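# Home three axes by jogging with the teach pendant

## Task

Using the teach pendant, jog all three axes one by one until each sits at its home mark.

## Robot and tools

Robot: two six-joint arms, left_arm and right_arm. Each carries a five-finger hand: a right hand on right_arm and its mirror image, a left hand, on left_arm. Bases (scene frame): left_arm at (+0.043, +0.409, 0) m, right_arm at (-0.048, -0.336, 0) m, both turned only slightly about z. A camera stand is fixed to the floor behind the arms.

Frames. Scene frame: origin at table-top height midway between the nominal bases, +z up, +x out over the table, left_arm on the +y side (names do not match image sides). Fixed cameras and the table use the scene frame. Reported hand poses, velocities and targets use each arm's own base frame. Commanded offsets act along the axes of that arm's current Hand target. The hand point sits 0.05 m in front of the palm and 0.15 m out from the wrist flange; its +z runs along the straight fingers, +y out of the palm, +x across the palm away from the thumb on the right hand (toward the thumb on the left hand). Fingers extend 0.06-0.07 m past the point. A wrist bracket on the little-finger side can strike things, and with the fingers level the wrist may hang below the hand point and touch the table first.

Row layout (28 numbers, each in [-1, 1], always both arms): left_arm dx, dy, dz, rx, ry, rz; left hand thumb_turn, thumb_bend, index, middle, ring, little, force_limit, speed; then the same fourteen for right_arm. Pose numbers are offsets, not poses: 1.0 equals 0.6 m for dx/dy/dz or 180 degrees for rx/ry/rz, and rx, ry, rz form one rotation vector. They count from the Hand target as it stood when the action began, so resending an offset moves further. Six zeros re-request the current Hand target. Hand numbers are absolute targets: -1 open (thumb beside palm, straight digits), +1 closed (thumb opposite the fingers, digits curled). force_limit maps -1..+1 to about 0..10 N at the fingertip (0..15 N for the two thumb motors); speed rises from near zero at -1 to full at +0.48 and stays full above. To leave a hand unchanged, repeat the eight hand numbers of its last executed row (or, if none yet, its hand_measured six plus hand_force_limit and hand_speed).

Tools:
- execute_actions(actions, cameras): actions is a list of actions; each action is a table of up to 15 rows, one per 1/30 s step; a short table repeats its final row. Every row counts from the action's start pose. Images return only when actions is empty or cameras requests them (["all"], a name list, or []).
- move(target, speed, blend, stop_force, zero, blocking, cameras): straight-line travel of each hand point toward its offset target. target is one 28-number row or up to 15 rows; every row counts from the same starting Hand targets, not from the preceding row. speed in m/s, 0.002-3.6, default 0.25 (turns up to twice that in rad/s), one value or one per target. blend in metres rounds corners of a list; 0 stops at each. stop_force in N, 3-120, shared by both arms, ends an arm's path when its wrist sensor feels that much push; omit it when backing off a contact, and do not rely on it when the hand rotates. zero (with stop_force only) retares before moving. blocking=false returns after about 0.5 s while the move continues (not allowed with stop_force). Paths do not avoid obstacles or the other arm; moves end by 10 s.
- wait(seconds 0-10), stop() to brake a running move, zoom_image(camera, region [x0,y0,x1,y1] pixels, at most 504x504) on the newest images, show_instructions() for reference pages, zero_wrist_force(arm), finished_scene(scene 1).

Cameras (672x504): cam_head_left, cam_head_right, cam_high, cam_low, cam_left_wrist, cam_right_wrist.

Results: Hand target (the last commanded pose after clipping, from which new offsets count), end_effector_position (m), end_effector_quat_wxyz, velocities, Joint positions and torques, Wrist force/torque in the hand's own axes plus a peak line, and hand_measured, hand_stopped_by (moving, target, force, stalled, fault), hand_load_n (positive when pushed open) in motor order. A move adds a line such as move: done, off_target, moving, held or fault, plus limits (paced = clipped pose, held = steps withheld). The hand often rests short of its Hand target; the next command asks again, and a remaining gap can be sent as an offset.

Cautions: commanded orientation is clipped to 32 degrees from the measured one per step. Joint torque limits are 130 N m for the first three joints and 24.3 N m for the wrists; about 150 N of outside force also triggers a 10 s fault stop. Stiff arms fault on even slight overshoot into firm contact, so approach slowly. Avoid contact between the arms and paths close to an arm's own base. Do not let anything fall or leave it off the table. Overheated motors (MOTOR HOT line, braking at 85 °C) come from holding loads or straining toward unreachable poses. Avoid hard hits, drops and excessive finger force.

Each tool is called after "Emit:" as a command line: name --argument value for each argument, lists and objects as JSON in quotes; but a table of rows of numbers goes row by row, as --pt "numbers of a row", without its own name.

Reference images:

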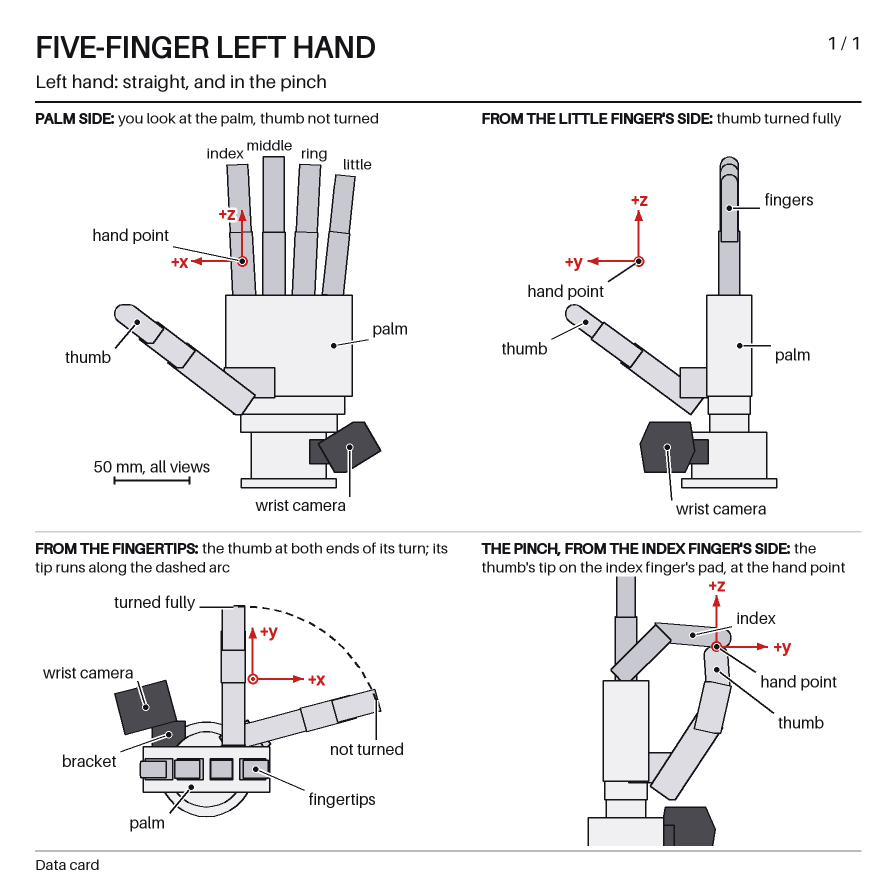

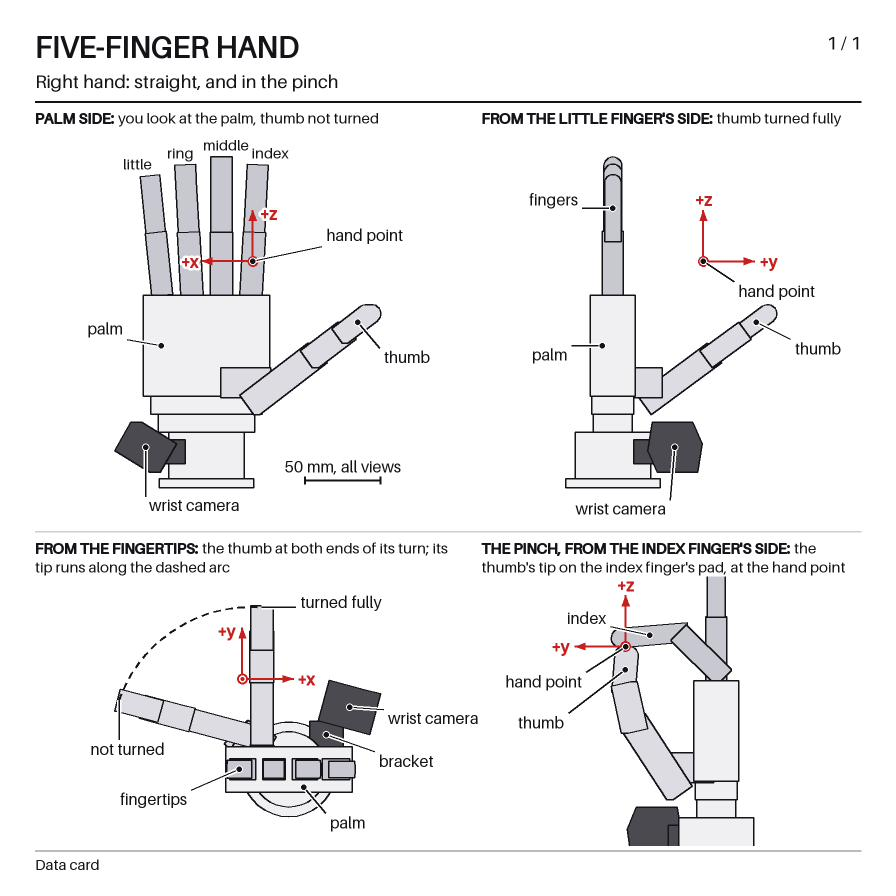

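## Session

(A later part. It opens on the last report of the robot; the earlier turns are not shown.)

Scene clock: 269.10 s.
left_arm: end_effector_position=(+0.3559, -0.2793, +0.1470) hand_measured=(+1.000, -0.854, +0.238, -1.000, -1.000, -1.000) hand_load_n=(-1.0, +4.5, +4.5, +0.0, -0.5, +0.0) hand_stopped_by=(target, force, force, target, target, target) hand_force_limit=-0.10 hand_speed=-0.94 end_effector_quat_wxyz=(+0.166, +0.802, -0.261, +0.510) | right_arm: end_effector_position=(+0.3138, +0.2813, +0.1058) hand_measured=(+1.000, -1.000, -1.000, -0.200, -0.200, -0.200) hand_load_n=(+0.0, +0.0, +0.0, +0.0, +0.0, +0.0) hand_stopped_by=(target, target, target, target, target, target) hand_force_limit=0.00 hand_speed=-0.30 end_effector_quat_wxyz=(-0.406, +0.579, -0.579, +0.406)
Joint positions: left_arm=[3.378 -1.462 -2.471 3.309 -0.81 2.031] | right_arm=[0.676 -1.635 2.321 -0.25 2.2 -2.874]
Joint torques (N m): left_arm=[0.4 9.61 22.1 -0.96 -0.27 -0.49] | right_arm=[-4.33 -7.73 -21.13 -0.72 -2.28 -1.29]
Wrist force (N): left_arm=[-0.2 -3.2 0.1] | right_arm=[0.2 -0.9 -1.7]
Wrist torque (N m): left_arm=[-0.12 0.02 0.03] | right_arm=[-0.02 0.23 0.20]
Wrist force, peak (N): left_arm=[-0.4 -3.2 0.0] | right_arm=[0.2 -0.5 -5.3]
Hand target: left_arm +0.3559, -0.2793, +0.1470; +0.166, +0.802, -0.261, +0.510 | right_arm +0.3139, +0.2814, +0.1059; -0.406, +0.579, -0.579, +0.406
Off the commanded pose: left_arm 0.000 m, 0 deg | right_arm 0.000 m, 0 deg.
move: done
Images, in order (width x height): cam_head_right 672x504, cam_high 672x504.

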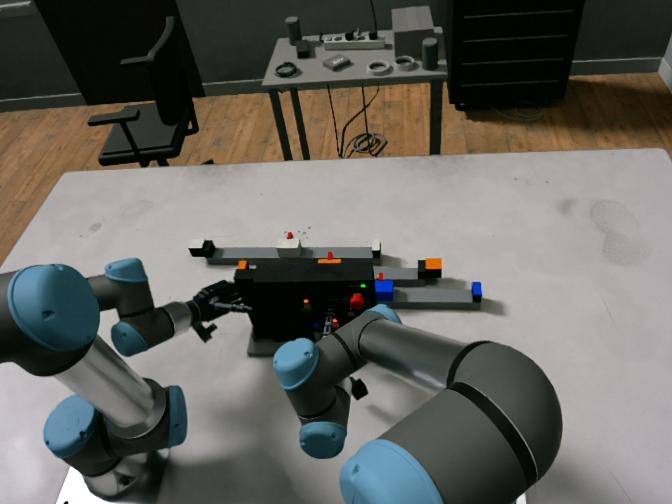

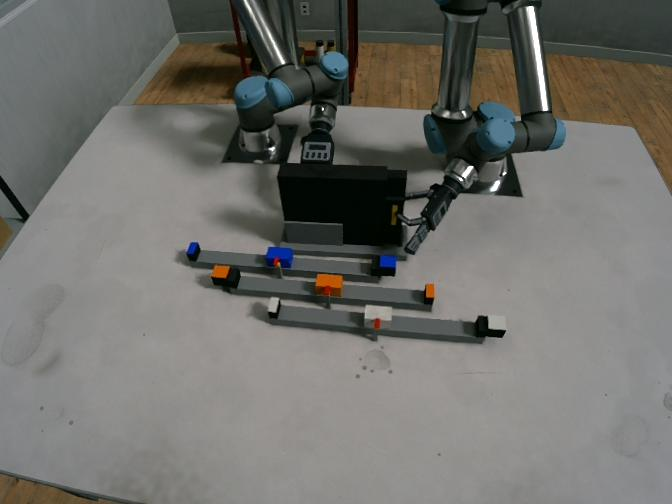

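Emit:
move --pt "0 0 0 0 0 0 1 0.1 0.55 -1 -1 -1 -0.1 -0.94 0.083 0.0708 0.0258 0 0 0 1 -1 -1 -0.2 -0.2 -0.2 0 -0.3" --speed 0.12

Emit:
move --pt "0 0 0 0 0 0 1 0.1 0.55 -1 -1 -1 -0.1 -0.94 0 -0.00559 0.01535 0 0 0 1 -1 -1 -0.2 -0.2 -0.2 0 -0.3" --speed 0.03

Emit:
move --pt "0 0 0 0 0 0 1 0.1 0.55 -1 -1 -1 -0.1 -0.94 0 0.00559 -0.01535 0 0 0 1 -1 -1 -0.2 -0.2 -0.2 0 -0.3" --speed 0.05 --cameras '["cam_head_left"]'

Emit:
zoom_image --camera "cam_head_left" --region '[300, 270, 420, 360]'

Scene clock: 274.83 s.
left_arm: end_effector_position=(+0.3559, -0.2793, +0.1470) hand_measured=(+1.000, -0.854, +0.238, -1.000, -1.000, -1.000) hand_load_n=(-1.5, +4.5, +5.0, +0.0, +0.0, +0.0) hand_stopped_by=(target, force, force, target, target, target) hand_force_limit=-0.10 hand_speed=-0.94 end_effector_quat_wxyz=(+0.166, +0.802, -0.261, +0.510) | right_arm: end_effector_position=(+0.3140, +0.2316, +0.0607) hand_measured=(+1.000, -1.000, -1.000, -0.200, -0.200, -0.200) hand_load_n=(+0.0, +0.0, +0.0, +0.0, +0.0, +0.0) hand_stopped_by=(target, target, target, target, target, target) hand_force_limit=0.00 hand_speed=-0.30 end_effector_quat_wxyz=(-0.406, +0.579, -0.579, +0.406)
Joint positions: left_arm=[3.378 -1.462 -2.471 3.309 -0.81 2.031] | right_arm=[0.474 -1.68 2.512 -0.444 2.015 -2.968]
Joint torques (N m): left_arm=[0.93 8.47 22.47 -0.95 -0.33 -0.47] | right_arm=[-3.94 0.35 -10.4 -1.15 0.37 1.26]
Wrist force (N): left_arm=[-0.2 -2.7 0.1] | right_arm=[0.0 -0.5 -1.9]
Wrist torque (N m): left_arm=[-0.06 0.04 0.01] | right_arm=[0.03 0.28 0.21]
Wrist force, peak (N): left_arm=[-0.4 -3.2 0.0] | right_arm=[-0.6 -1.7 -2.1]
Hand target: left_arm +0.3559, -0.2793, +0.1470; +0.166, +0.802, -0.261, +0.510 | right_arm +0.3140, +0.2316, +0.0606; -0.406, +0.579, -0.579, +0.406
Off the commanded pose: left_arm 0.000 m, 0 deg | right_arm 0.000 m, 0 deg.
move: done

Scene clock: 275.57 s.
left_arm: end_effector_position=(+0.3559, -0.2793, +0.1470) hand_measured=(+1.000, -0.854, +0.238, -1.000, -1.000, -1.000) hand_load_n=(-1.0, +4.5, +4.5, +0.0, +0.0, +0.0) hand_stopped_by=(target, force, force, target, target, target) hand_force_limit=-0.10 hand_speed=-0.94 end_effector_quat_wxyz=(+0.166, +0.802, -0.261, +0.510) | right_arm: end_effector_position=(+0.3239, +0.2316, +0.0606) hand_measured=(+1.000, -1.000, -1.000, -0.200, -0.200, -0.200) hand_load_n=(+0.0, +0.0, +0.0, +0.0, +0.0, +0.0) hand_stopped_by=(target, target, target, target, target, target) hand_force_limit=0.00 hand_speed=-0.30 end_effector_quat_wxyz=(-0.406, +0.579, -0.579, +0.406) end_effector_velocity=(-0.001, +0.000, +0.000) end_effector_angular_velocity=(-0.001, -0.002, -0.001)
Joint positions: left_arm=[3.378 -1.462 -2.471 3.309 -0.81 2.031] | right_arm=[0.45 -1.666 2.5 -0.45 1.992 -2.978]
Joint velocities: left_arm=[within noise] | right_arm=[0.003 -0.001 0.001 -0.001 0.005 0]
Joint torques (N m): left_arm=[1.53 8.59 21.6 -0.91 -0.18 -0.48] | right_arm=[6.04 -20.65 -7.88 -0.34 1.74 0.39]
Wrist force (N): left_arm=[-0.3 -2.8 0.0] | right_arm=[0.8 -0.3 -4.5]
Wrist torque (N m): left_arm=[-0.06 0.04 0.01] | right_arm=[0.20 0.34 0.41]
Wrist force, peak (N): left_arm=[-0.5 -3.1 0.1] | right_arm=[0.0 -0.6 -4.7]
Hand target: left_arm +0.3559, -0.2793, +0.1470; +0.166, +0.802, -0.261, +0.510 | right_arm +0.3238, +0.2316, +0.0606; -0.406, +0.579, -0.579, +0.406
Off the commanded pose: left_arm 0.000 m, 0 deg | right_arm 0.000 m, 0 deg.
move: done

Scene clock: 276.30 s.
left_arm: end_effector_position=(+0.3559, -0.2793, +0.1470) hand_measured=(+1.000, -0.854, +0.238, -1.000, -1.000, -1.000) hand_load_n=(-1.0, +4.5, +4.5, +0.0, +0.0, +0.0) hand_stopped_by=(target, force, force, target, target, target) hand_force_limit=-0.10 hand_speed=-0.94 end_effector_quat_wxyz=(+0.166, +0.802, -0.261, +0.510) | right_arm: end_effector_position=(+0.3138, +0.2315, +0.0606) hand_measured=(+1.000, -1.000, -1.000, -0.200, -0.200, -0.200) hand_load_n=(+0.0, +0.0, +0.0, +0.0, +0.0, +0.0) hand_stopped_by=(target, target, target, target, target, target) hand_force_limit=0.00 hand_speed=-0.30 end_effector_quat_wxyz=(-0.406, +0.579, -0.579, +0.406)
Joint positions: left_arm=[3.378 -1.462 -2.471 3.309 -0.81 2.031] | right_arm=[0.474 -1.68 2.512 -0.444 2.015 -2.968]
Joint torques (N m): left_arm=[1.18 8.12 22.05 -1.04 -0.22 -0.47] | right_arm=[-6.62 0.56 -22.07 -0.38 -1.8 -0.53]
Wrist force (N): left_arm=[-0.5 -3.1 0.0] | right_arm=[-0.1 -0.8 -1.6]
Wrist torque (N m): left_arm=[-0.10 0.07 0.01] | right_arm=[-0.03 0.28 0.19]
Wrist force, peak (N): left_arm=[-0.5 -3.1 0.0] | right_arm=[0.5 -0.3 -4.4]
Hand target: left_arm +0.3559, -0.2793, +0.1470; +0.166, +0.802, -0.261, +0.510 | right_arm +0.3140, +0.2316, +0.0606; -0.406, +0.579, -0.579, +0.406
Off the commanded pose: left_arm 0.000 m, 0 deg | right_arm 0.000 m, 0 deg.
move: done
Images, in order (width x height): cam_head_left 672x504.

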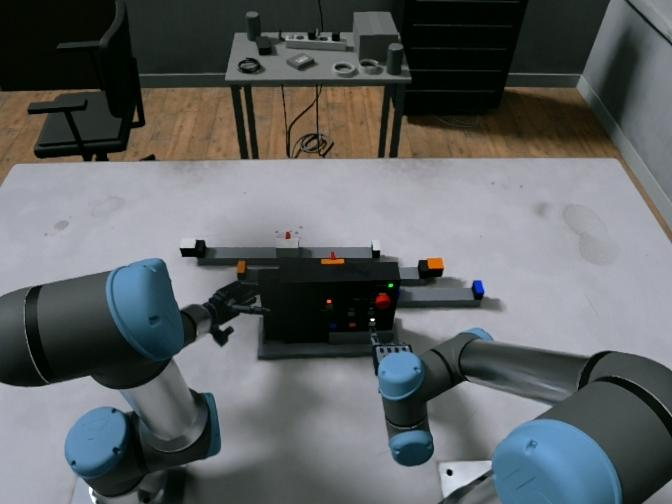

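Scaled by 4.200.

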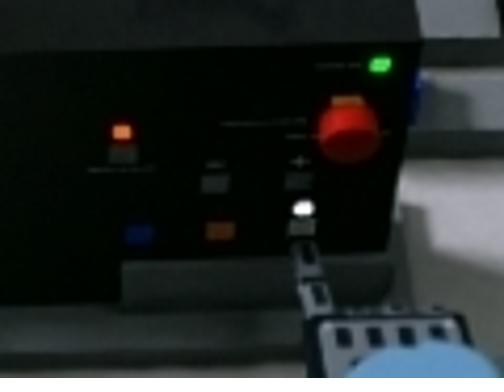

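Emit:
move --pt "0 0 0 0 0 0 1 0.1 0.55 -1 -1 -1 -0.1 -0.94 -0.083 -0.0708 -0.0258 0 0 0 1 -1 -1 -0.2 -0.2 -0.2 0 -0.3" --speed 0.12

Emit:
move --pt "0 0 0 0 0 0 1 0.1 0.55 -1 -1 -1 -0.1 -0.94 0 -0.0053 0.01457 0 0 0 1 -1 -1 -0.2 -0.2 -0.2 0 -0.3" --speed 0.03

Emit:
wait --seconds 0.1

Emit:
move --pt "0 0 0 0 0 0 1 0.1 0.55 -1 -1 -1 -0.1 -0.94 0 0.0053 -0.01457 0 0 0 1 -1 -1 -0.2 -0.2 -0.2 0 -0.3" --speed 0.05 --cameras '["cam_high","cam_head_right"]'

Emit:
zoom_image --camera "cam_high" --region '[356, 305, 396, 345]'

Emit:
zoom_image --camera "cam_head_right" --region '[270, 220, 310, 255]'

Scene clock: 278.23 s.
left_arm: end_effector_position=(+0.3559, -0.2793, +0.1470) hand_measured=(+1.000, -0.854, +0.238, -1.000, -1.000, -1.000) hand_load_n=(-1.0, +4.5, +4.5, +0.0, +0.0, +0.0) hand_stopped_by=(target, force, force, target, target, target) hand_force_limit=-0.10 hand_speed=-0.94 end_effector_quat_wxyz=(+0.166, +0.802, -0.261, +0.510) | right_arm: end_effector_position=(+0.3139, +0.2813, +0.1057) hand_measured=(+1.000, -1.000, -1.000, -0.200, -0.200, -0.200) hand_load_n=(+0.0, +0.0, +0.0, +0.0, +0.0, +0.0) hand_stopped_by=(target, target, target, target, target, target) hand_force_limit=0.00 hand_speed=-0.30 end_effector_quat_wxyz=(-0.406, +0.579, -0.579, +0.406)
Joint positions: left_arm=[3.378 -1.462 -2.471 3.309 -0.81 2.031] | right_arm=[0.676 -1.635 2.321 -0.25 2.2 -2.874]
Joint torques (N m): left_arm=[1.47 8.98 21.57 -0.97 -0.15 -0.41] | right_arm=[4.6 -24.31 -21.48 1.26 -0.25 -1.24]
Wrist force (N): left_arm=[-0.2 -3.1 0.1] | right_arm=[0.1 -0.7 -1.9]
Wrist torque (N m): left_arm=[-0.10 0.04 0.02] | right_arm=[0.02 0.24 0.36]
Wrist force, peak (N): left_arm=[-0.3 -3.3 0.1] | right_arm=[-0.5 -1.4 -2.1]
Hand target: left_arm +0.3559, -0.2793, +0.1470; +0.166, +0.802, -0.261, +0.510 | right_arm +0.3139, +0.2814, +0.1059; -0.406, +0.579, -0.579, +0.406
Off the commanded pose: left_arm 0.000 m, 0 deg | right_arm 0.000 m, 0 deg.
move: done

Scene clock: 278.97 s.
left_arm: end_effector_position=(+0.3559, -0.2793, +0.1470) hand_measured=(+1.000, -0.854, +0.238, -1.000, -1.000, -1.000) hand_load_n=(-1.0, +4.5, +5.0, +0.0, +0.0, +0.0) hand_stopped_by=(target, force, force, target, target, target) hand_force_limit=-0.10 hand_speed=-0.94 end_effector_quat_wxyz=(+0.166, +0.802, -0.261, +0.510) | right_arm: end_effector_position=(+0.3233, +0.2814, +0.1059) hand_measured=(+1.000, -1.000, -1.000, -0.200, -0.200, -0.200) hand_load_n=(+0.0, +0.0, +0.0, +0.0, +0.0, +0.0) hand_stopped_by=(target, target, target, target, target, target) hand_force_limit=0.00 hand_speed=-0.30 end_effector_quat_wxyz=(-0.406, +0.579, -0.579, +0.406)
Joint positions: left_arm=[3.378 -1.462 -2.471 3.309 -0.81 2.031] | right_arm=[0.652 -1.627 2.312 -0.257 2.177 -2.887]
Joint torques (N m): left_arm=[1.58 7.87 22.12 -1.06 -0.23 -0.45] | right_arm=[5.82 -17.2 -13.49 -0.1 2.06 1.1]
Wrist force (N): left_arm=[-0.2 -3.1 0.1] | right_arm=[0.9 -0.3 -6.7]
Wrist torque (N m): left_arm=[-0.10 0.03 0.02] | right_arm=[0.32 0.32 0.40]
Wrist force, peak (N): left_arm=[-0.4 -3.1 -0.1] | right_arm=[0.3 -0.4 -8.1]
Hand target: left_arm +0.3559, -0.2793, +0.1470; +0.166, +0.802, -0.261, +0.510 | right_arm +0.3232, +0.2814, +0.1059; -0.406, +0.579, -0.579, +0.406
Off the commanded pose: left_arm 0.000 m, 0 deg | right_arm 0.000 m, 0 deg.
move: done

Scene clock: 279.07 s.
left_arm: end_effector_position=(+0.3559, -0.2793, +0.1470) hand_measured=(+1.000, -0.854, +0.238, -1.000, -1.000, -1.000) hand_load_n=(-1.0, +5.0, +4.5, +0.0, +0.0, +0.0) hand_stopped_by=(target, force, force, target, target, target) hand_force_limit=-0.10 hand_speed=-0.94 end_effector_quat_wxyz=(+0.166, +0.802, -0.261, +0.510) | right_arm: end_effector_position=(+0.3233, +0.2814, +0.1059) hand_measured=(+1.000, -1.000, -1.000, -0.200, -0.200, -0.200) hand_load_n=(+0.0, +0.0, +0.0, +0.0, +0.0, +0.0) hand_stopped_by=(target, target, target, target, target, target) hand_force_limit=0.00 hand_speed=-0.30 end_effector_quat_wxyz=(-0.406, +0.579, -0.579, +0.406)
Joint positions: left_arm=[3.378 -1.462 -2.471 3.309 -0.81 2.031] | right_arm=[0.652 -1.627 2.312 -0.257 2.178 -2.887]
Joint torques (N m): left_arm=[1.12 8.05 21.8 -1.06 -0.19 -0.31] | right_arm=[3.83 -20.22 -10.36 0.44 2.12 1.93]
Wrist force (N): left_arm=[-0.3 -3.1 -0.1] | right_arm=[0.3 -0.3 -5.9]
Wrist torque (N m): left_arm=[-0.09 0.03 0.02] | right_arm=[0.25 0.30 0.36]
Wrist force, peak (N): left_arm=[-0.3 -3.1 -0.1] | right_arm=[1.1 -0.6 -6.3]
Hand target: left_arm +0.3559, -0.2793, +0.1470; +0.166, +0.802, -0.261, +0.510 | right_arm +0.3232, +0.2814, +0.1059; -0.406, +0.579, -0.579, +0.406
Off the commanded pose: left_arm 0.000 m, 0 deg | right_arm 0.000 m, 0 deg.
wait: 0.10 s; no rest

Scene clock: 279.80 s.
left_arm: end_effector_position=(+0.3559, -0.2793, +0.1470) hand_measured=(+1.000, -0.854, +0.238, -1.000, -1.000, -1.000) hand_load_n=(-1.0, +4.5, +4.5, +0.0, +0.0, +0.0) hand_stopped_by=(target, force, force, target, target, target) hand_force_limit=-0.10 hand_speed=-0.94 end_effector_quat_wxyz=(+0.166, +0.802, -0.261, +0.510) | right_arm: end_effector_position=(+0.3138, +0.2813, +0.1058) hand_measured=(+1.000, -1.000, -1.000, -0.200, -0.200, -0.200) hand_load_n=(+0.0, -0.5, +0.0, +0.0, +0.0, +0.0) hand_stopped_by=(target, target, target, target, target, target) hand_force_limit=0.00 hand_speed=-0.30 end_effector_quat_wxyz=(-0.406, +0.579, -0.579, +0.406)
Joint positions: left_arm=[3.378 -1.462 -2.471 3.309 -0.81 2.031] | right_arm=[0.676 -1.635 2.321 -0.25 2.2 -2.874]
Joint torques (N m): left_arm=[0.62 8.1 21.86 -0.96 -0.29 -0.42] | right_arm=[-4.85 -8.18 -21.44 -0.68 -1.83 -1.4]
Wrist force (N): left_arm=[-0.3 -3.1 0.2] | right_arm=[0.2 -0.7 -1.6]
Wrist torque (N m): left_arm=[-0.12 0.05 0.02] | right_arm=[-0.01 0.23 0.21]
Wrist force, peak (N): left_arm=[-0.3 -3.1 0.2] | right_arm=[0.3 -0.7 -6.0]
Hand target: left_arm +0.3559, -0.2793, +0.1470; +0.166, +0.802, -0.261, +0.510 | right_arm +0.3139, +0.2814, +0.1059; -0.406, +0.579, -0.579, +0.406
Off the commanded pose: left_arm 0.000 m, 0 deg | right_arm 0.000 m, 0 deg.
move: done
Images, in order (width x height): cam_head_right 672x504, cam_high 672x504.

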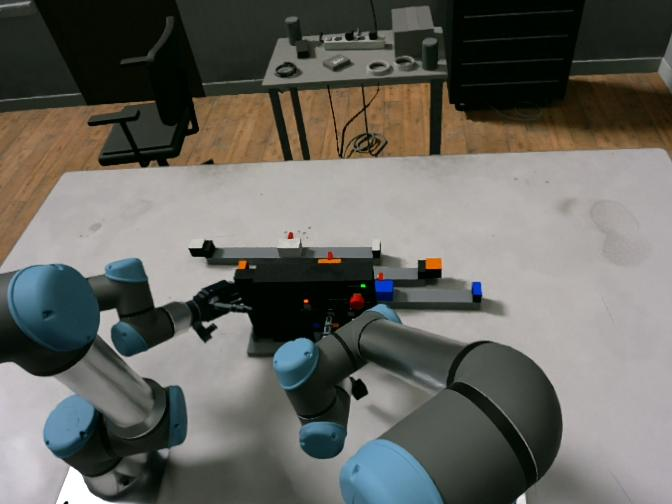

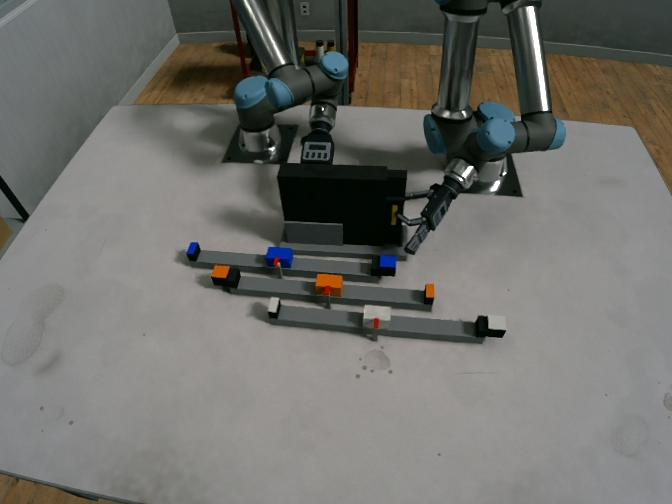

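Scaled by 12.600.

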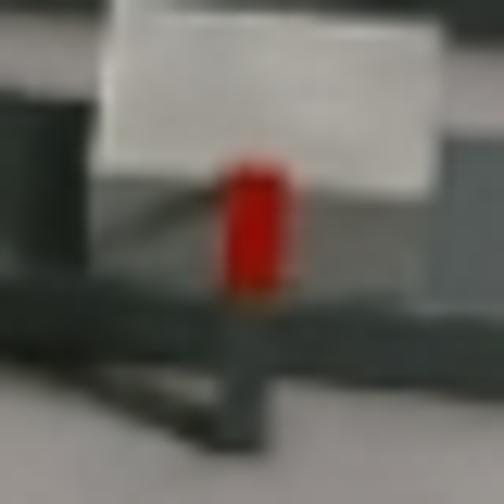

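Scaled by 12.600.

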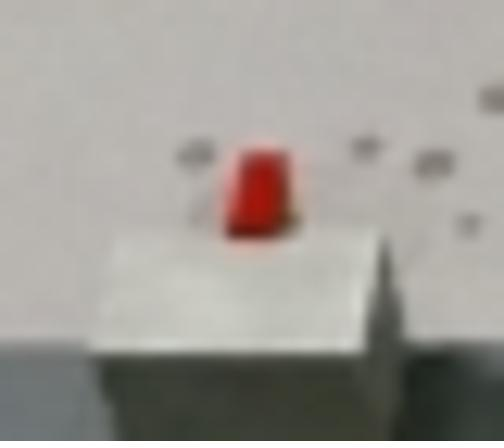

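Emit:
move --pt "0 0 0 0 0 0 1 0.1 0.55 -1 -1 -1 -0.1 -0.94 -0.0658 0.069 0.025 0 0 0 1 -1 -1 -0.2 -0.2 -0.2 0 -0.3" --speed 0.1 --cameras '["cam_right_wrist","cam_head_left"]'

Emit:
move --pt "0 0 0 0 0 0 1 0.1 0.55 -1 -1 -1 -0.1 -0.94 0 -0.0038 0.0105 0 0 0 1 -1 -1 -0.2 -0.2 -0.2 0 -0.3" --speed 0.03

Emit:
move --pt "0 0 0 0 0 0 1 0.1 0.55 -1 -1 -1 -0.1 -0.94 0 -0.0044 0.012 0 0 0 1 -1 -1 -0.2 -0.2 -0.2 0 -0.3" --speed 0.005 --stop_force 3

Emit:
move --pt "0 0 0 0 0 0 1 0.1 0.55 -1 -1 -1 -0.1 -0.94 0 0.0057 -0.0157 0 0 0 1 -1 -1 -0.2 -0.2 -0.2 0 -0.3" --speed 0.05 --cameras '["cam_head_left"]'

Emit:
zoom_image --camera "cam_head_left" --region '[300, 270, 420, 360]'

Scene clock: 282.10 s.
left_arm: end_effector_position=(+0.3559, -0.2793, +0.1470) hand_measured=(+1.000, -0.854, +0.238, -1.000, -1.000, -1.000) hand_load_n=(-1.0, +5.0, +4.5, +0.0, +0.0, +0.0) hand_stopped_by=(target, force, force, target, target, target) hand_force_limit=-0.10 hand_speed=-0.94 end_effector_quat_wxyz=(+0.166, +0.802, -0.261, +0.510) | right_arm: end_effector_position=(+0.3139, +0.3208, +0.0619) hand_measured=(+1.000, -1.000, -1.000, -0.200, -0.200, -0.200) hand_load_n=(+0.0, +0.0, +0.0, +0.0, +0.0, +0.0) hand_stopped_by=(target, target, target, target, target, target) hand_force_limit=0.00 hand_speed=-0.30 end_effector_quat_wxyz=(-0.406, +0.579, -0.579, +0.406)
Joint positions: left_arm=[3.378 -1.462 -2.471 3.309 -0.81 2.031] | right_arm=[0.791 -1.432 2.268 -0.359 2.303 -2.809]
Joint torques (N m): left_arm=[1.23 8.17 21.95 -1.02 -0.12 -0.31] | right_arm=[3.99 -10.34 -5.45 -0.15 -1.49 -1.79]
Wrist force (N): left_arm=[-0.4 -3.0 0.0] | right_arm=[0.2 -0.9 -2.3]
Wrist torque (N m): left_arm=[-0.12 0.08 0.00] | right_arm=[0.00 0.23 0.34]
Wrist force, peak (N): left_arm=[-0.6 -3.2 0.0] | right_arm=[0.7 -1.5 -2.0]
Hand target: left_arm +0.3559, -0.2793, +0.1470; +0.166, +0.802, -0.261, +0.510 | right_arm +0.3139, +0.3208, +0.0618; -0.406, +0.579, -0.579, +0.406
Off the commanded pose: left_arm 0.000 m, 0 deg | right_arm 0.000 m, 0 deg.
move: done
Images, in order (width x height): cam_head_left 672x504, cam_right_wrist 672x504.

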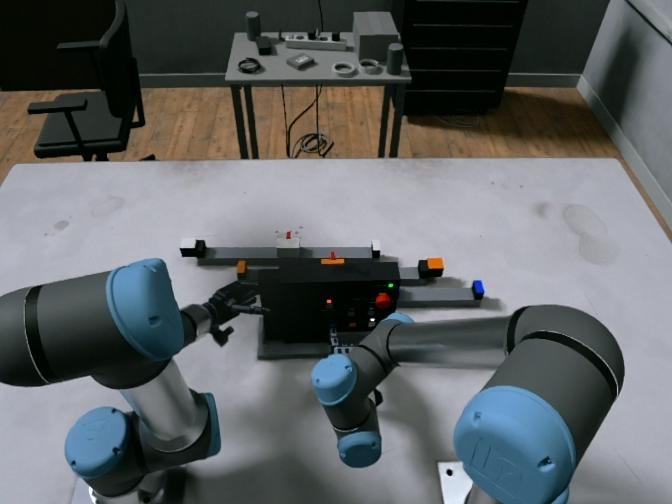

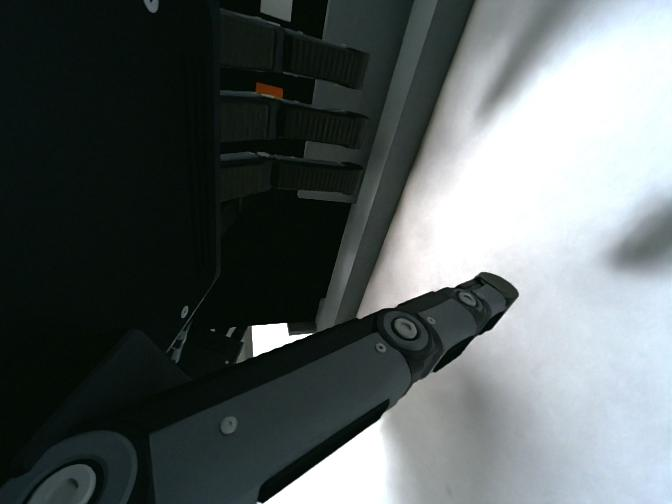

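Scene clock: 282.83 s.
left_arm: end_effector_position=(+0.3559, -0.2793, +0.1470) hand_measured=(+1.000, -0.854, +0.238, -1.000, -1.000, -1.000) hand_load_n=(-1.0, +4.5, +4.5, +0.0, -0.5, +0.0) hand_stopped_by=(target, force, force, target, target, target) hand_force_limit=-0.10 hand_speed=-0.94 end_effector_quat_wxyz=(+0.166, +0.802, -0.261, +0.510) | right_arm: end_effector_position=(+0.3207, +0.3209, +0.0618) hand_measured=(+1.000, -1.000, -1.000, -0.200, -0.200, -0.200) hand_load_n=(+0.0, +0.0, +0.0, +0.0, +0.0, +0.0) hand_stopped_by=(target, target, target, target, target, target) hand_force_limit=0.00 hand_speed=-0.30 end_effector_quat_wxyz=(-0.406, +0.579, -0.579, +0.406)
Joint positions: left_arm=[3.378 -1.462 -2.471 3.309 -0.81 2.031] | right_arm=[0.774 -1.428 2.263 -0.364 2.288 -2.819]
Joint torques (N m): left_arm=[1.55 7.76 21.3 -0.95 -0.19 -0.26] | right_arm=[7.17 -15.9 -12.17 0.22 2.14 0.86]
Wrist force (N): left_arm=[-0.2 -2.9 -0.1] | right_arm=[0.3 -0.6 -2.0]
Wrist torque (N m): left_arm=[-0.08 0.05 0.01] | right_arm=[0.04 0.20 0.36]
Wrist force, peak (N): left_arm=[-0.5 -3.2 0.2] | right_arm=[0.0 -0.5 -2.2]
Hand target: left_arm +0.3559, -0.2793, +0.1470; +0.166, +0.802, -0.261, +0.510 | right_arm +0.3206, +0.3208, +0.0618; -0.406, +0.579, -0.579, +0.406
Off the commanded pose: left_arm 0.000 m, 0 deg | right_arm 0.000 m, 0 deg.
move: done

Scene clock: 284.33 s.
left_arm: end_effector_position=(+0.3559, -0.2793, +0.1470) hand_measured=(+1.000, -0.854, +0.238, -1.000, -1.000, -1.000) hand_load_n=(-1.0, +4.5, +4.5, +0.0, +0.0, +0.0) hand_stopped_by=(target, force, force, target, target, target) hand_force_limit=-0.10 hand_speed=-0.94 end_effector_quat_wxyz=(+0.166, +0.802, -0.261, +0.510) | right_arm: end_effector_position=(+0.3228, +0.3208, +0.0618) hand_measured=(+1.000, -1.000, -1.000, -0.200, -0.200, -0.200) hand_load_n=(+0.0, +0.0, -1.0, +0.0, +0.0, +0.0) hand_stopped_by=(target, target, target, target, target, target) hand_force_limit=0.00 hand_speed=-0.30 end_effector_quat_wxyz=(-0.406, +0.579, -0.579, +0.406)
Joint positions: left_arm=[3.378 -1.462 -2.471 3.309 -0.81 2.031] | right_arm=[0.769 -1.427 2.261 -0.365 2.283 -2.822]
Joint torques (N m): left_arm=[1.45 7.86 21.68 -0.98 -0.18 -0.28] | right_arm=[4.96 -30.18 -5.29 1.1 2.44 1.95]
Wrist force (N): left_arm=[-0.3 -2.7 -0.1] | right_arm=[0.7 0.2 -6.2]
Wrist torque (N m): left_arm=[-0.05 0.04 0.01] | right_arm=[0.31 0.24 0.36]
Wrist force, peak (N): left_arm=[-0.5 -3.2 0.1] | right_arm=[0.8 0.1 -10.2]
Hand target: left_arm +0.3559, -0.2793, +0.1470; +0.166, +0.802, -0.261, +0.510 | right_arm +0.3228, +0.3208, +0.0618; -0.406, +0.579, -0.579, +0.406 (not the last commanded pose)
Off the commanded pose: left_arm 0.000 m, 0 deg | right_arm 0.006 m, 0 deg.
move: contact (right_arm)

Scene clock: 285.07 s.
left_arm: end_effector_position=(+0.3559, -0.2793, +0.1470) hand_measured=(+1.000, -0.854, +0.238, -1.000, -1.000, -1.000) hand_load_n=(-1.0, +5.0, +4.5, +0.0, +0.5, +0.0) hand_stopped_by=(target, force, force, target, target, target) hand_force_limit=-0.10 hand_speed=-0.94 end_effector_quat_wxyz=(+0.166, +0.802, -0.261, +0.510) | right_arm: end_effector_position=(+0.3126, +0.3207, +0.0618) hand_measured=(+1.000, -1.000, -1.000, -0.200, -0.200, -0.200) hand_load_n=(+0.0, +0.0, +0.0, +0.0, +0.0, +0.0) hand_stopped_by=(target, target, target, target, target, target) hand_force_limit=0.00 hand_speed=-0.30 end_effector_quat_wxyz=(-0.406, +0.579, -0.579, +0.406)
Joint positions: left_arm=[3.378 -1.462 -2.471 3.309 -0.81 2.031] | right_arm=[0.794 -1.432 2.269 -0.358 2.306 -2.807]
Joint torques (N m): left_arm=[1.78 7.38 22 -0.88 -0.28 -0.33] | right_arm=[-5.13 -19.16 -17.31 -0.14 -1.98 -1.61]
Wrist force (N): left_arm=[-0.1 -3.0 0.2] | right_arm=[0.2 -0.8 -2.0]
Wrist torque (N m): left_arm=[-0.11 0.03 0.02] | right_arm=[0.00 0.22 0.21]
Wrist force, peak (N): left_arm=[-0.2 -3.3 -0.1] | right_arm=[0.4 -0.3 -6.1]
Hand target: left_arm +0.3559, -0.2793, +0.1470; +0.166, +0.802, -0.261, +0.510 | right_arm +0.3128, +0.3208, +0.0618; -0.406, +0.579, -0.579, +0.406
Off the commanded pose: left_arm 0.000 m, 0 deg | right_arm 0.000 m, 0 deg.
move: done
Images, in order (width x height): cam_head_left 672x504.

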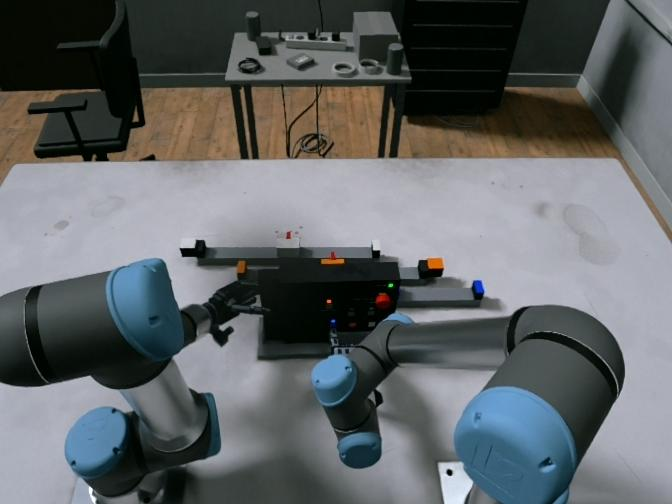

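Scaled by 4.200.

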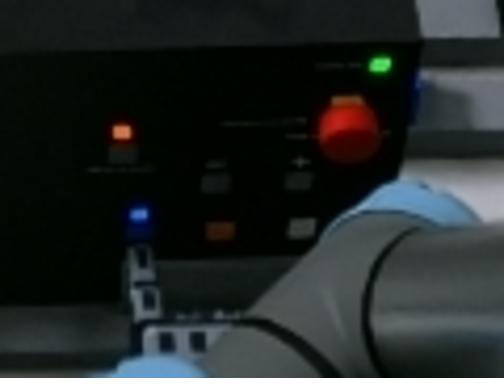

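Emit:
move --pt "0 0 0 0 0 0 1 0.1 0.55 -1 -1 -1 -0.1 -0.94 0.1385 -0.068 -0.0228 0 0 0 1 -1 -1 -0.2 -0.2 -0.2 0 -0.3" --speed 0.12

Emit:
move --pt "0 0 0 0 0 0 1 0.1 0.55 -1 -1 -1 -0.1 -0.94 0 -0.00564 0.01551 0 0 0 1 -1 -1 -0.2 -0.2 -0.2 0 -0.3" --speed 0.03

Emit:
wait --seconds 0.5

Emit:
move --pt "0 0 0 0 0 0 1 0.1 0.55 -1 -1 -1 -0.1 -0.94 0 0.00564 -0.01551 0 0 0 1 -1 -1 -0.2 -0.2 -0.2 0 -0.3" --speed 0.05 --cameras '["cam_high","cam_head_right"]'

Emit:
zoom_image --camera "cam_high" --region '[260, 245, 300, 280]'

Emit:
zoom_image --camera "cam_head_right" --region '[360, 260, 400, 295]'

Scene clock: 293.00 s.
left_arm: end_effector_position=(+0.3559, -0.2793, +0.1470) hand_measured=(+1.000, -0.854, +0.238, -1.000, -1.000, -1.000) hand_load_n=(-1.0, +5.0, +4.5, +0.0, +0.0, +0.0) hand_stopped_by=(target, force, force, target, target, target) hand_force_limit=-0.10 hand_speed=-0.94 end_effector_quat_wxyz=(+0.166, +0.802, -0.261, +0.510) | right_arm: end_effector_position=(+0.3138, +0.2377, +0.1048) hand_measured=(+1.000, -1.000, -1.000, -0.200, -0.200, -0.200) hand_load_n=(+0.0, +0.0, +0.0, +0.0, +0.0, +0.0) hand_stopped_by=(target, target, target, target, target, target) hand_force_limit=0.00 hand_speed=-0.30 end_effector_quat_wxyz=(-0.406, +0.579, -0.579, +0.406)
Joint positions: left_arm=[3.378 -1.462 -2.471 3.309 -0.81 2.031] | right_arm=[0.504 -1.772 2.431 -0.265 2.042 -2.955]
Joint torques (N m): left_arm=[1.48 6.88 21.65 -0.93 -0.21 -0.38] | right_arm=[-5.27 -19.08 -23.13 0.32 -0.26 0.88]
Wrist force (N): left_arm=[-0.3 -3.0 -0.1] | right_arm=[-0.2 -0.7 -1.9]
Wrist torque (N m): left_arm=[-0.09 0.04 0.02] | right_arm=[0.01 0.31 0.19]
Wrist force, peak (N): left_arm=[-0.5 -3.2 0.2] | right_arm=[0.6 -1.4 -2.0]
Hand target: left_arm +0.3559, -0.2793, +0.1470; +0.166, +0.802, -0.261, +0.510 | right_arm +0.3138, +0.2377, +0.1048; -0.406, +0.579, -0.579, +0.406
Off the commanded pose: left_arm 0.000 m, 0 deg | right_arm 0.000 m, 0 deg.
move: done

Scene clock: 293.73 s.
left_arm: end_effector_position=(+0.3559, -0.2793, +0.1470) hand_measured=(+1.000, -0.854, +0.238, -1.000, -1.000, -1.000) hand_load_n=(-1.0, +5.0, +4.5, +0.0, +0.0, +0.0) hand_stopped_by=(target, force, force, target, target, target) hand_force_limit=-0.10 hand_speed=-0.94 end_effector_quat_wxyz=(+0.166, +0.802, -0.261, +0.510) | right_arm: end_effector_position=(+0.3238, +0.2378, +0.1048) hand_measured=(+1.000, -1.000, -1.000, -0.200, -0.200, -0.200) hand_load_n=(+0.0, +0.0, -0.5, +0.0, +0.0, +0.0) hand_stopped_by=(target, target, target, target, target, target) hand_force_limit=0.00 hand_speed=-0.30 end_effector_quat_wxyz=(-0.406, +0.579, -0.579, +0.406)
Joint positions: left_arm=[3.378 -1.462 -2.471 3.309 -0.81 2.031] | right_arm=[0.479 -1.759 2.42 -0.273 2.019 -2.966]
Joint torques (N m): left_arm=[1.14 6.72 21.38 -0.77 -0.17 -0.12] | right_arm=[7.24 -20.29 -10.97 0.06 1.87 0.61]
Wrist force (N): left_arm=[-0.4 -3.2 -0.1] | right_arm=[0.6 -0.6 -4.7]
Wrist torque (N m): left_arm=[-0.10 0.05 0.02] | right_arm=[0.16 0.39 0.39]
Wrist force, peak (N): left_arm=[-0.4 -3.2 -0.1] | right_arm=[0.6 -0.6 -4.7]
Hand target: left_arm +0.3559, -0.2793, +0.1470; +0.166, +0.802, -0.261, +0.510 | right_arm +0.3237, +0.2377, +0.1048; -0.406, +0.579, -0.579, +0.406
Off the commanded pose: left_arm 0.000 m, 0 deg | right_arm 0.000 m, 0 deg.
move: done

Scene clock: 294.23 s.
left_arm: end_effector_position=(+0.3559, -0.2793, +0.1470) hand_measured=(+1.000, -0.854, +0.238, -1.000, -1.000, -1.000) hand_load_n=(-1.5, +4.5, +4.5, +0.0, +0.0, +0.0) hand_stopped_by=(target, force, force, target, target, target) hand_force_limit=-0.10 hand_speed=-0.94 end_effector_quat_wxyz=(+0.166, +0.802, -0.261, +0.510) | right_arm: end_effector_position=(+0.3237, +0.2377, +0.1048) hand_measured=(+1.000, -1.000, -1.000, -0.200, -0.200, -0.200) hand_load_n=(+0.0, +0.0, -1.0, +0.0, +0.0, +0.0) hand_stopped_by=(target, target, target, target, target, target) hand_force_limit=0.00 hand_speed=-0.30 end_effector_quat_wxyz=(-0.406, +0.579, -0.579, +0.406)
Joint positions: left_arm=[3.378 -1.462 -2.471 3.309 -0.81 2.031] | right_arm=[0.479 -1.759 2.42 -0.273 2.019 -2.966]
Joint torques (N m): left_arm=[1.49 7.85 21.6 -0.93 -0.14 -0.23] | right_arm=[6.33 -17.89 -7.84 1.17 2.33 2.03]
Wrist force (N): left_arm=[0.0 -3.2 -0.1] | right_arm=[0.1 0.0 -4.3]
Wrist torque (N m): left_arm=[-0.13 0.01 0.04] | right_arm=[0.18 0.33 0.33]
Wrist force, peak (N): left_arm=[0.0 -3.2 -0.1] | right_arm=[0.6 -0.2 -4.6]
Hand target: left_arm +0.3559, -0.2793, +0.1470; +0.166, +0.802, -0.261, +0.510 | right_arm +0.3237, +0.2377, +0.1048; -0.406, +0.579, -0.579, +0.406
Off the commanded pose: left_arm 0.000 m, 0 deg | right_arm 0.000 m, 0 deg.
wait: 0.50 s; at rest by 0.17 s

Scene clock: 294.97 s.
left_arm: end_effector_position=(+0.3559, -0.2793, +0.1470) hand_measured=(+1.000, -0.854, +0.238, -1.000, -1.000, -1.000) hand_load_n=(-1.0, +4.5, +4.5, +0.0, +0.0, +0.0) hand_stopped_by=(target, force, force, target, target, target) hand_force_limit=-0.10 hand_speed=-0.94 end_effector_quat_wxyz=(+0.166, +0.802, -0.261, +0.510) | right_arm: end_effector_position=(+0.3137, +0.2377, +0.1048) hand_measured=(+1.000, -1.000, -1.000, -0.200, -0.200, -0.200) hand_load_n=(+0.0, +0.0, +0.0, +0.0, +0.0, +0.0) hand_stopped_by=(target, target, target, target, target, target) hand_force_limit=0.00 hand_speed=-0.30 end_effector_quat_wxyz=(-0.406, +0.579, -0.579, +0.406)
Joint positions: left_arm=[3.378 -1.462 -2.471 3.309 -0.81 2.031] | right_arm=[0.504 -1.773 2.431 -0.265 2.043 -2.955]
Joint torques (N m): left_arm=[1.28 7.18 21.98 -0.94 -0.04 -0.12] | right_arm=[-5.37 3.03 -23.01 -0.85 -2.48 -1.06]
Wrist force (N): left_arm=[-0.2 -2.9 -0.1] | right_arm=[-0.2 -1.0 -1.8]
Wrist torque (N m): left_arm=[-0.08 0.05 0.01] | right_arm=[-0.04 0.31 0.18]
Wrist force, peak (N): left_arm=[-0.5 -3.2 0.0] | right_arm=[0.2 -0.6 -4.3]
Hand target: left_arm +0.3559, -0.2793, +0.1470; +0.166, +0.802, -0.261, +0.510 | right_arm +0.3138, +0.2377, +0.1048; -0.406, +0.579, -0.579, +0.406
Off the commanded pose: left_arm 0.000 m, 0 deg | right_arm 0.000 m, 0 deg.
move: done
Images, in order (width x height): cam_head_right 672x504, cam_high 672x504.

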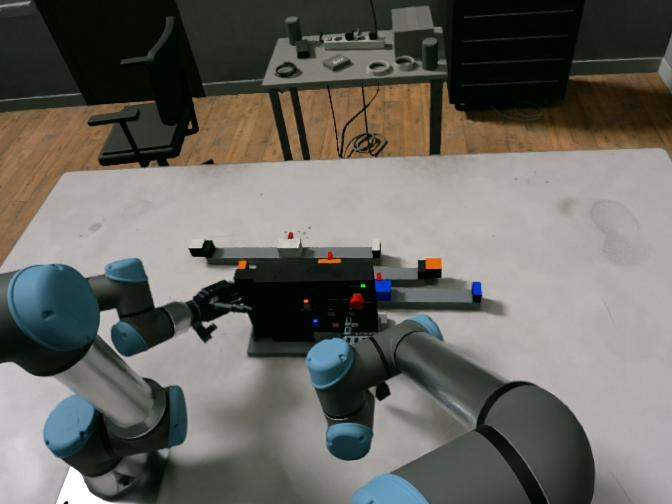

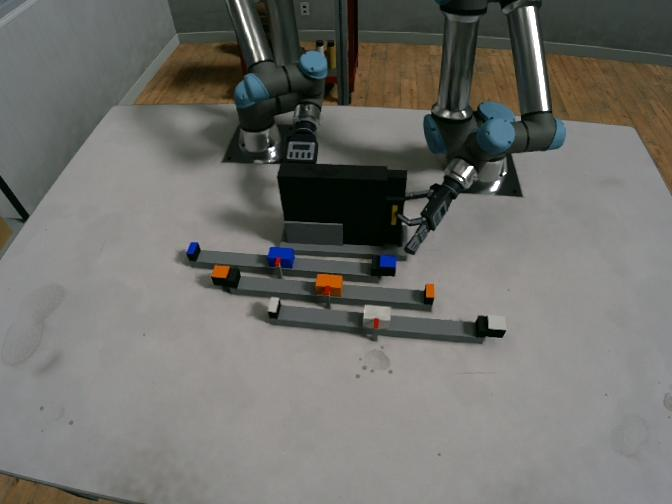

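Scaled by 12.600.

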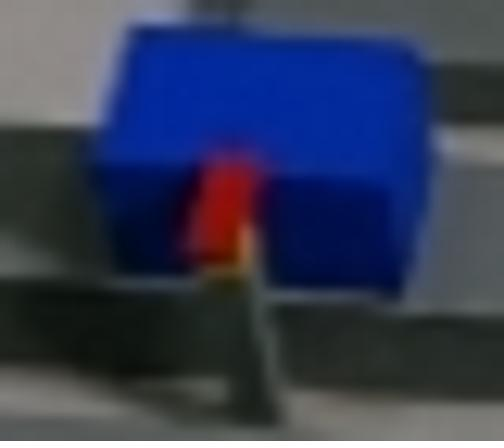

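Scaled by 12.600.

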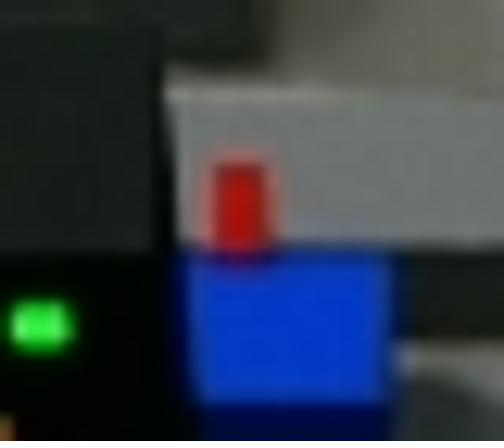

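Emit:
wait --seconds 0.1 --cameras '["cam_low","cam_left_wrist","cam_head_left"]'

Emit:
zoom_image --camera "cam_low" --region '[190, 225, 250, 320]'

Emit:
zoom_image --camera "cam_head_left" --region '[270, 225, 350, 275]'

Emit:
zoom_image --camera "cam_left_wrist" --region '[280, 80, 440, 240]'

Scene clock: 295.67 s.
left_arm: end_effector_position=(+0.3559, -0.2793, +0.1470) hand_measured=(+1.000, -0.854, +0.238, -1.000, -1.000, -1.000) hand_load_n=(-1.5, +5.0, +4.5, +0.0, +0.0, +0.0) hand_stopped_by=(target, force, force, target, target, target) hand_force_limit=-0.10 hand_speed=-0.94 end_effector_quat_wxyz=(+0.166, +0.802, -0.261, +0.510) | right_arm: end_effector_position=(+0.3138, +0.2377, +0.1048) hand_measured=(+1.000, -1.000, -1.000, -0.200, -0.200, -0.200) hand_load_n=(+0.0, +0.0, +0.0, -0.5, +0.0, +0.0) hand_stopped_by=(target, target, target, target, target, target) hand_force_limit=0.00 hand_speed=-0.30 end_effector_quat_wxyz=(-0.406, +0.579, -0.579, +0.406)
Joint positions: left_arm=[3.378 -1.462 -2.471 3.309 -0.81 2.031] | right_arm=[0.504 -1.773 2.431 -0.265 2.042 -2.955]
Joint torques (N m): left_arm=[1.74 7.6 21.7 -0.92 -0.23 -0.17] | right_arm=[-3.85 2.37 -25.24 -1.34 -2.04 -1.88]
Wrist force (N): left_arm=[-0.2 -3.0 0.0] | right_arm=[0.0 -0.9 -1.6]
Wrist torque (N m): left_arm=[-0.08 0.02 0.02] | right_arm=[-0.03 0.26 0.22]
Wrist force, peak (N): left_arm=[-0.2 -3.1 -0.1] | right_arm=[0.1 -0.9 -2.0]
Hand target: left_arm +0.3559, -0.2793, +0.1470; +0.166, +0.802, -0.261, +0.510 | right_arm +0.3138, +0.2377, +0.1048; -0.406, +0.579, -0.579, +0.406
Off the commanded pose: left_arm 0.000 m, 0 deg | right_arm 0.000 m, 0 deg.
wait: 0.10 s; at rest from the start
Images, in order (width x height): cam_head_left 672x504, cam_low 672x504, cam_left_wrist 672x504.

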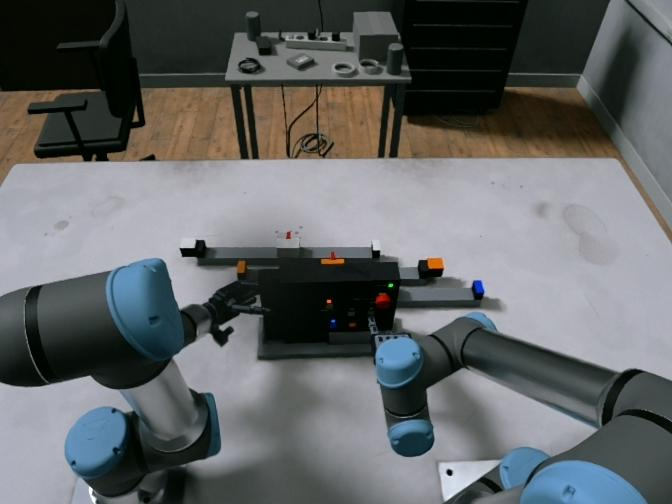

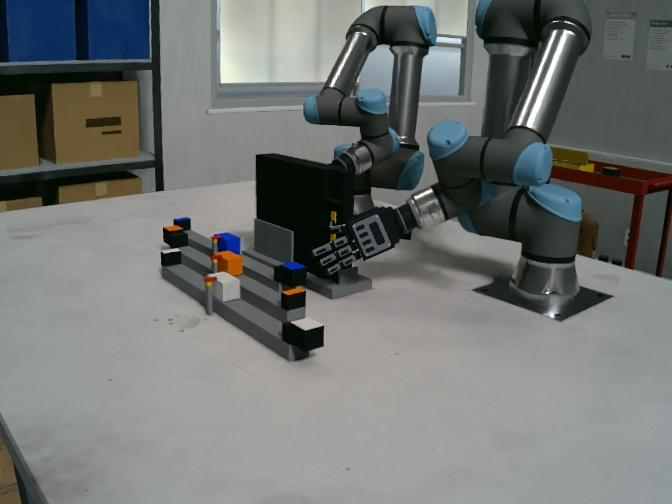

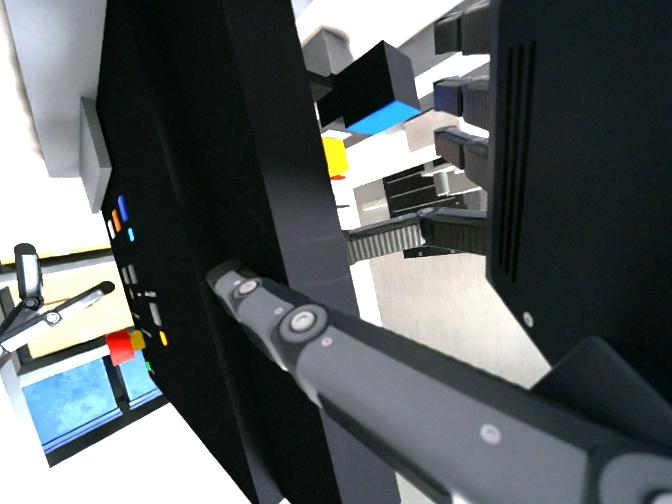

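Scaled by 5.305.

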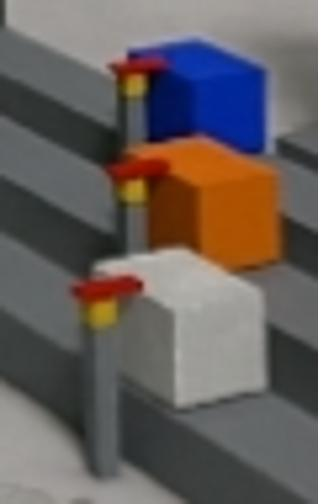

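Scaled by 6.300.

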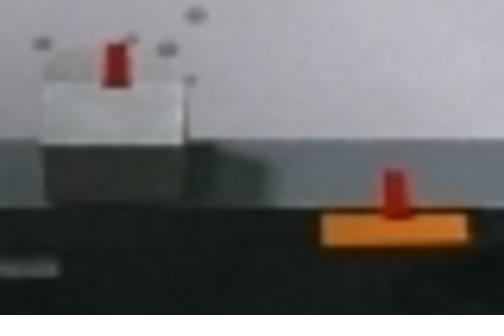

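Scaled by 3.150.

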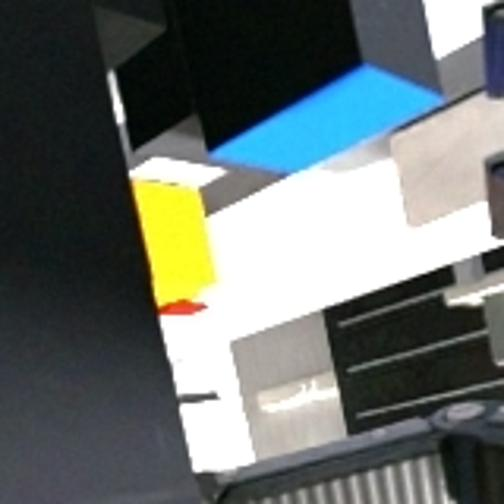

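Emit:
move --pt "0 0 0 0 0 0 1 0.1 0.55 -1 -1 -1 -0.1 -0.94 0 0.0342 -0.094 0 0 0 1 -1 -1 -0.2 -0.2 -0.2 0 -0.3" --pt "0 0 0 0 0 0 1 0.1 0.55 -1 -1 -1 -0.1 -0.94 0 -0.4593 -0.2735 -0.0722 0 0 1 -1 -1 -0.2 -0.2 -0.2 0 -0.3" --pt "0 0 0 0 0 0 1 0.1 0.55 -1 -1 -1 -0.1 -0.94 -0.0133 -0.5392 0.0433 -0.0722 0 0 1 -1 -1 -0.2 -0.2 -0.2 0 -0.3" --pt "0 0 0 0 0 0 1 0.1 0.55 -1 -1 -1 -0.1 -0.94 -0.0222 -0.5155 0.2755 -0.0722 0 0 1 -1 -1 -0.2 -0.2 -0.2 0 -0.3" --speed 0.25 --blend '[0.02, 0.04, 0.04, 0]' --cameras '["cam_right_wrist","cam_head_left","cam_high"]'

Scene clock: 302.93 s.
left_arm: end_effector_position=(+0.3559, -0.2793, +0.1470) hand_measured=(+1.000, -0.854, +0.238, -1.000, -1.000, -1.000) hand_load_n=(-1.0, +5.0, +4.5, +0.0, +0.0, +0.0) hand_stopped_by=(target, force, force, target, target, target) hand_force_limit=-0.10 hand_speed=-0.94 end_effector_quat_wxyz=(+0.166, +0.802, -0.261, +0.510) | right_arm: end_effector_position=(+0.5747, +0.2510, +0.3392) hand_measured=(+1.000, -1.000, -1.000, -0.200, -0.200, -0.200) hand_load_n=(+0.0, +0.0, +0.0, +0.0, +0.0, +0.0) hand_stopped_by=(target, target, target, target, target, target) hand_force_limit=0.00 hand_speed=-0.30 end_effector_quat_wxyz=(-0.338, +0.621, -0.621, +0.338)
Joint positions: left_arm=[3.378 -1.462 -2.471 3.309 -0.81 2.031] | right_arm=[0.208 -1.336 1.252 0.67 1.745 -3.027]
Joint torques (N m): left_arm=[1.56 6.01 21.04 -0.63 0.01 -0.17] | right_arm=[3.38 -19.35 -20.29 -0.72 1.98 1.96]
Wrist force (N): left_arm=[-0.2 -2.8 -0.3] | right_arm=[0.2 -0.6 -1.4]
Wrist torque (N m): left_arm=[-0.07 0.04 0.01] | right_arm=[-0.01 0.14 0.25]
Wrist force, peak (N): left_arm=[-0.3 -3.3 0.3] | right_arm=[0.4 1.7 -2.5]
Hand target: left_arm +0.3559, -0.2793, +0.1470; +0.166, +0.802, -0.261, +0.510 | right_arm +0.5748, +0.2510, +0.3391; -0.338, +0.621, -0.621, +0.338
Off the commanded pose: left_arm 0.000 m, 0 deg | right_arm 0.000 m, 0 deg.
move: done
Images, in order (width x height): cam_head_left 672x504, cam_high 672x504, cam_right_wrist 672x504.

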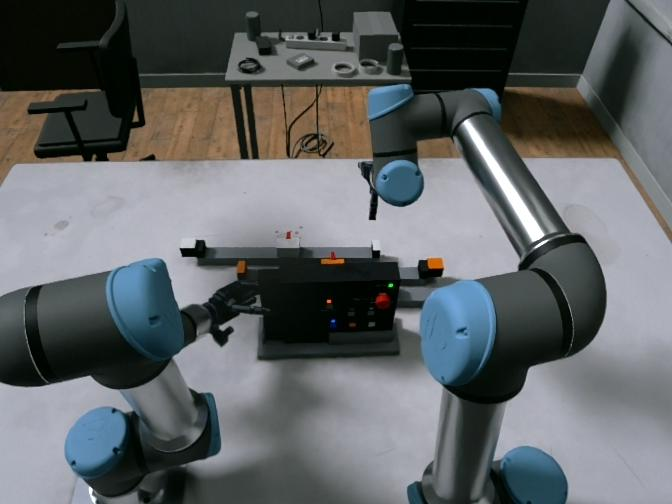

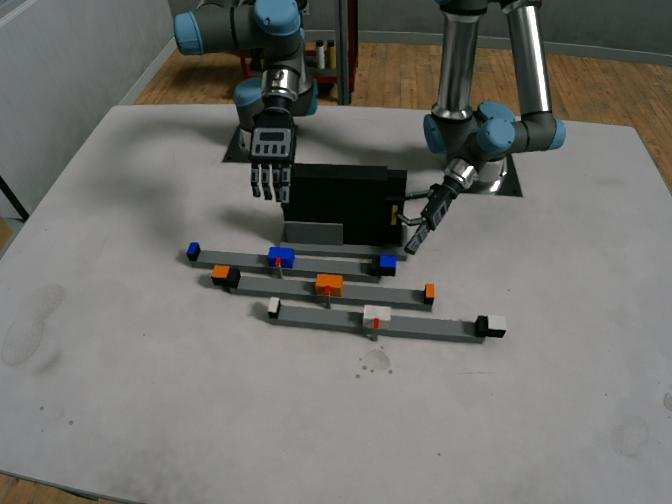

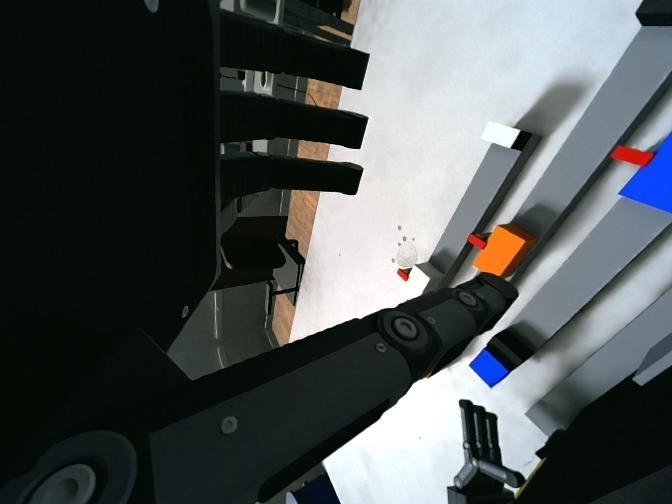

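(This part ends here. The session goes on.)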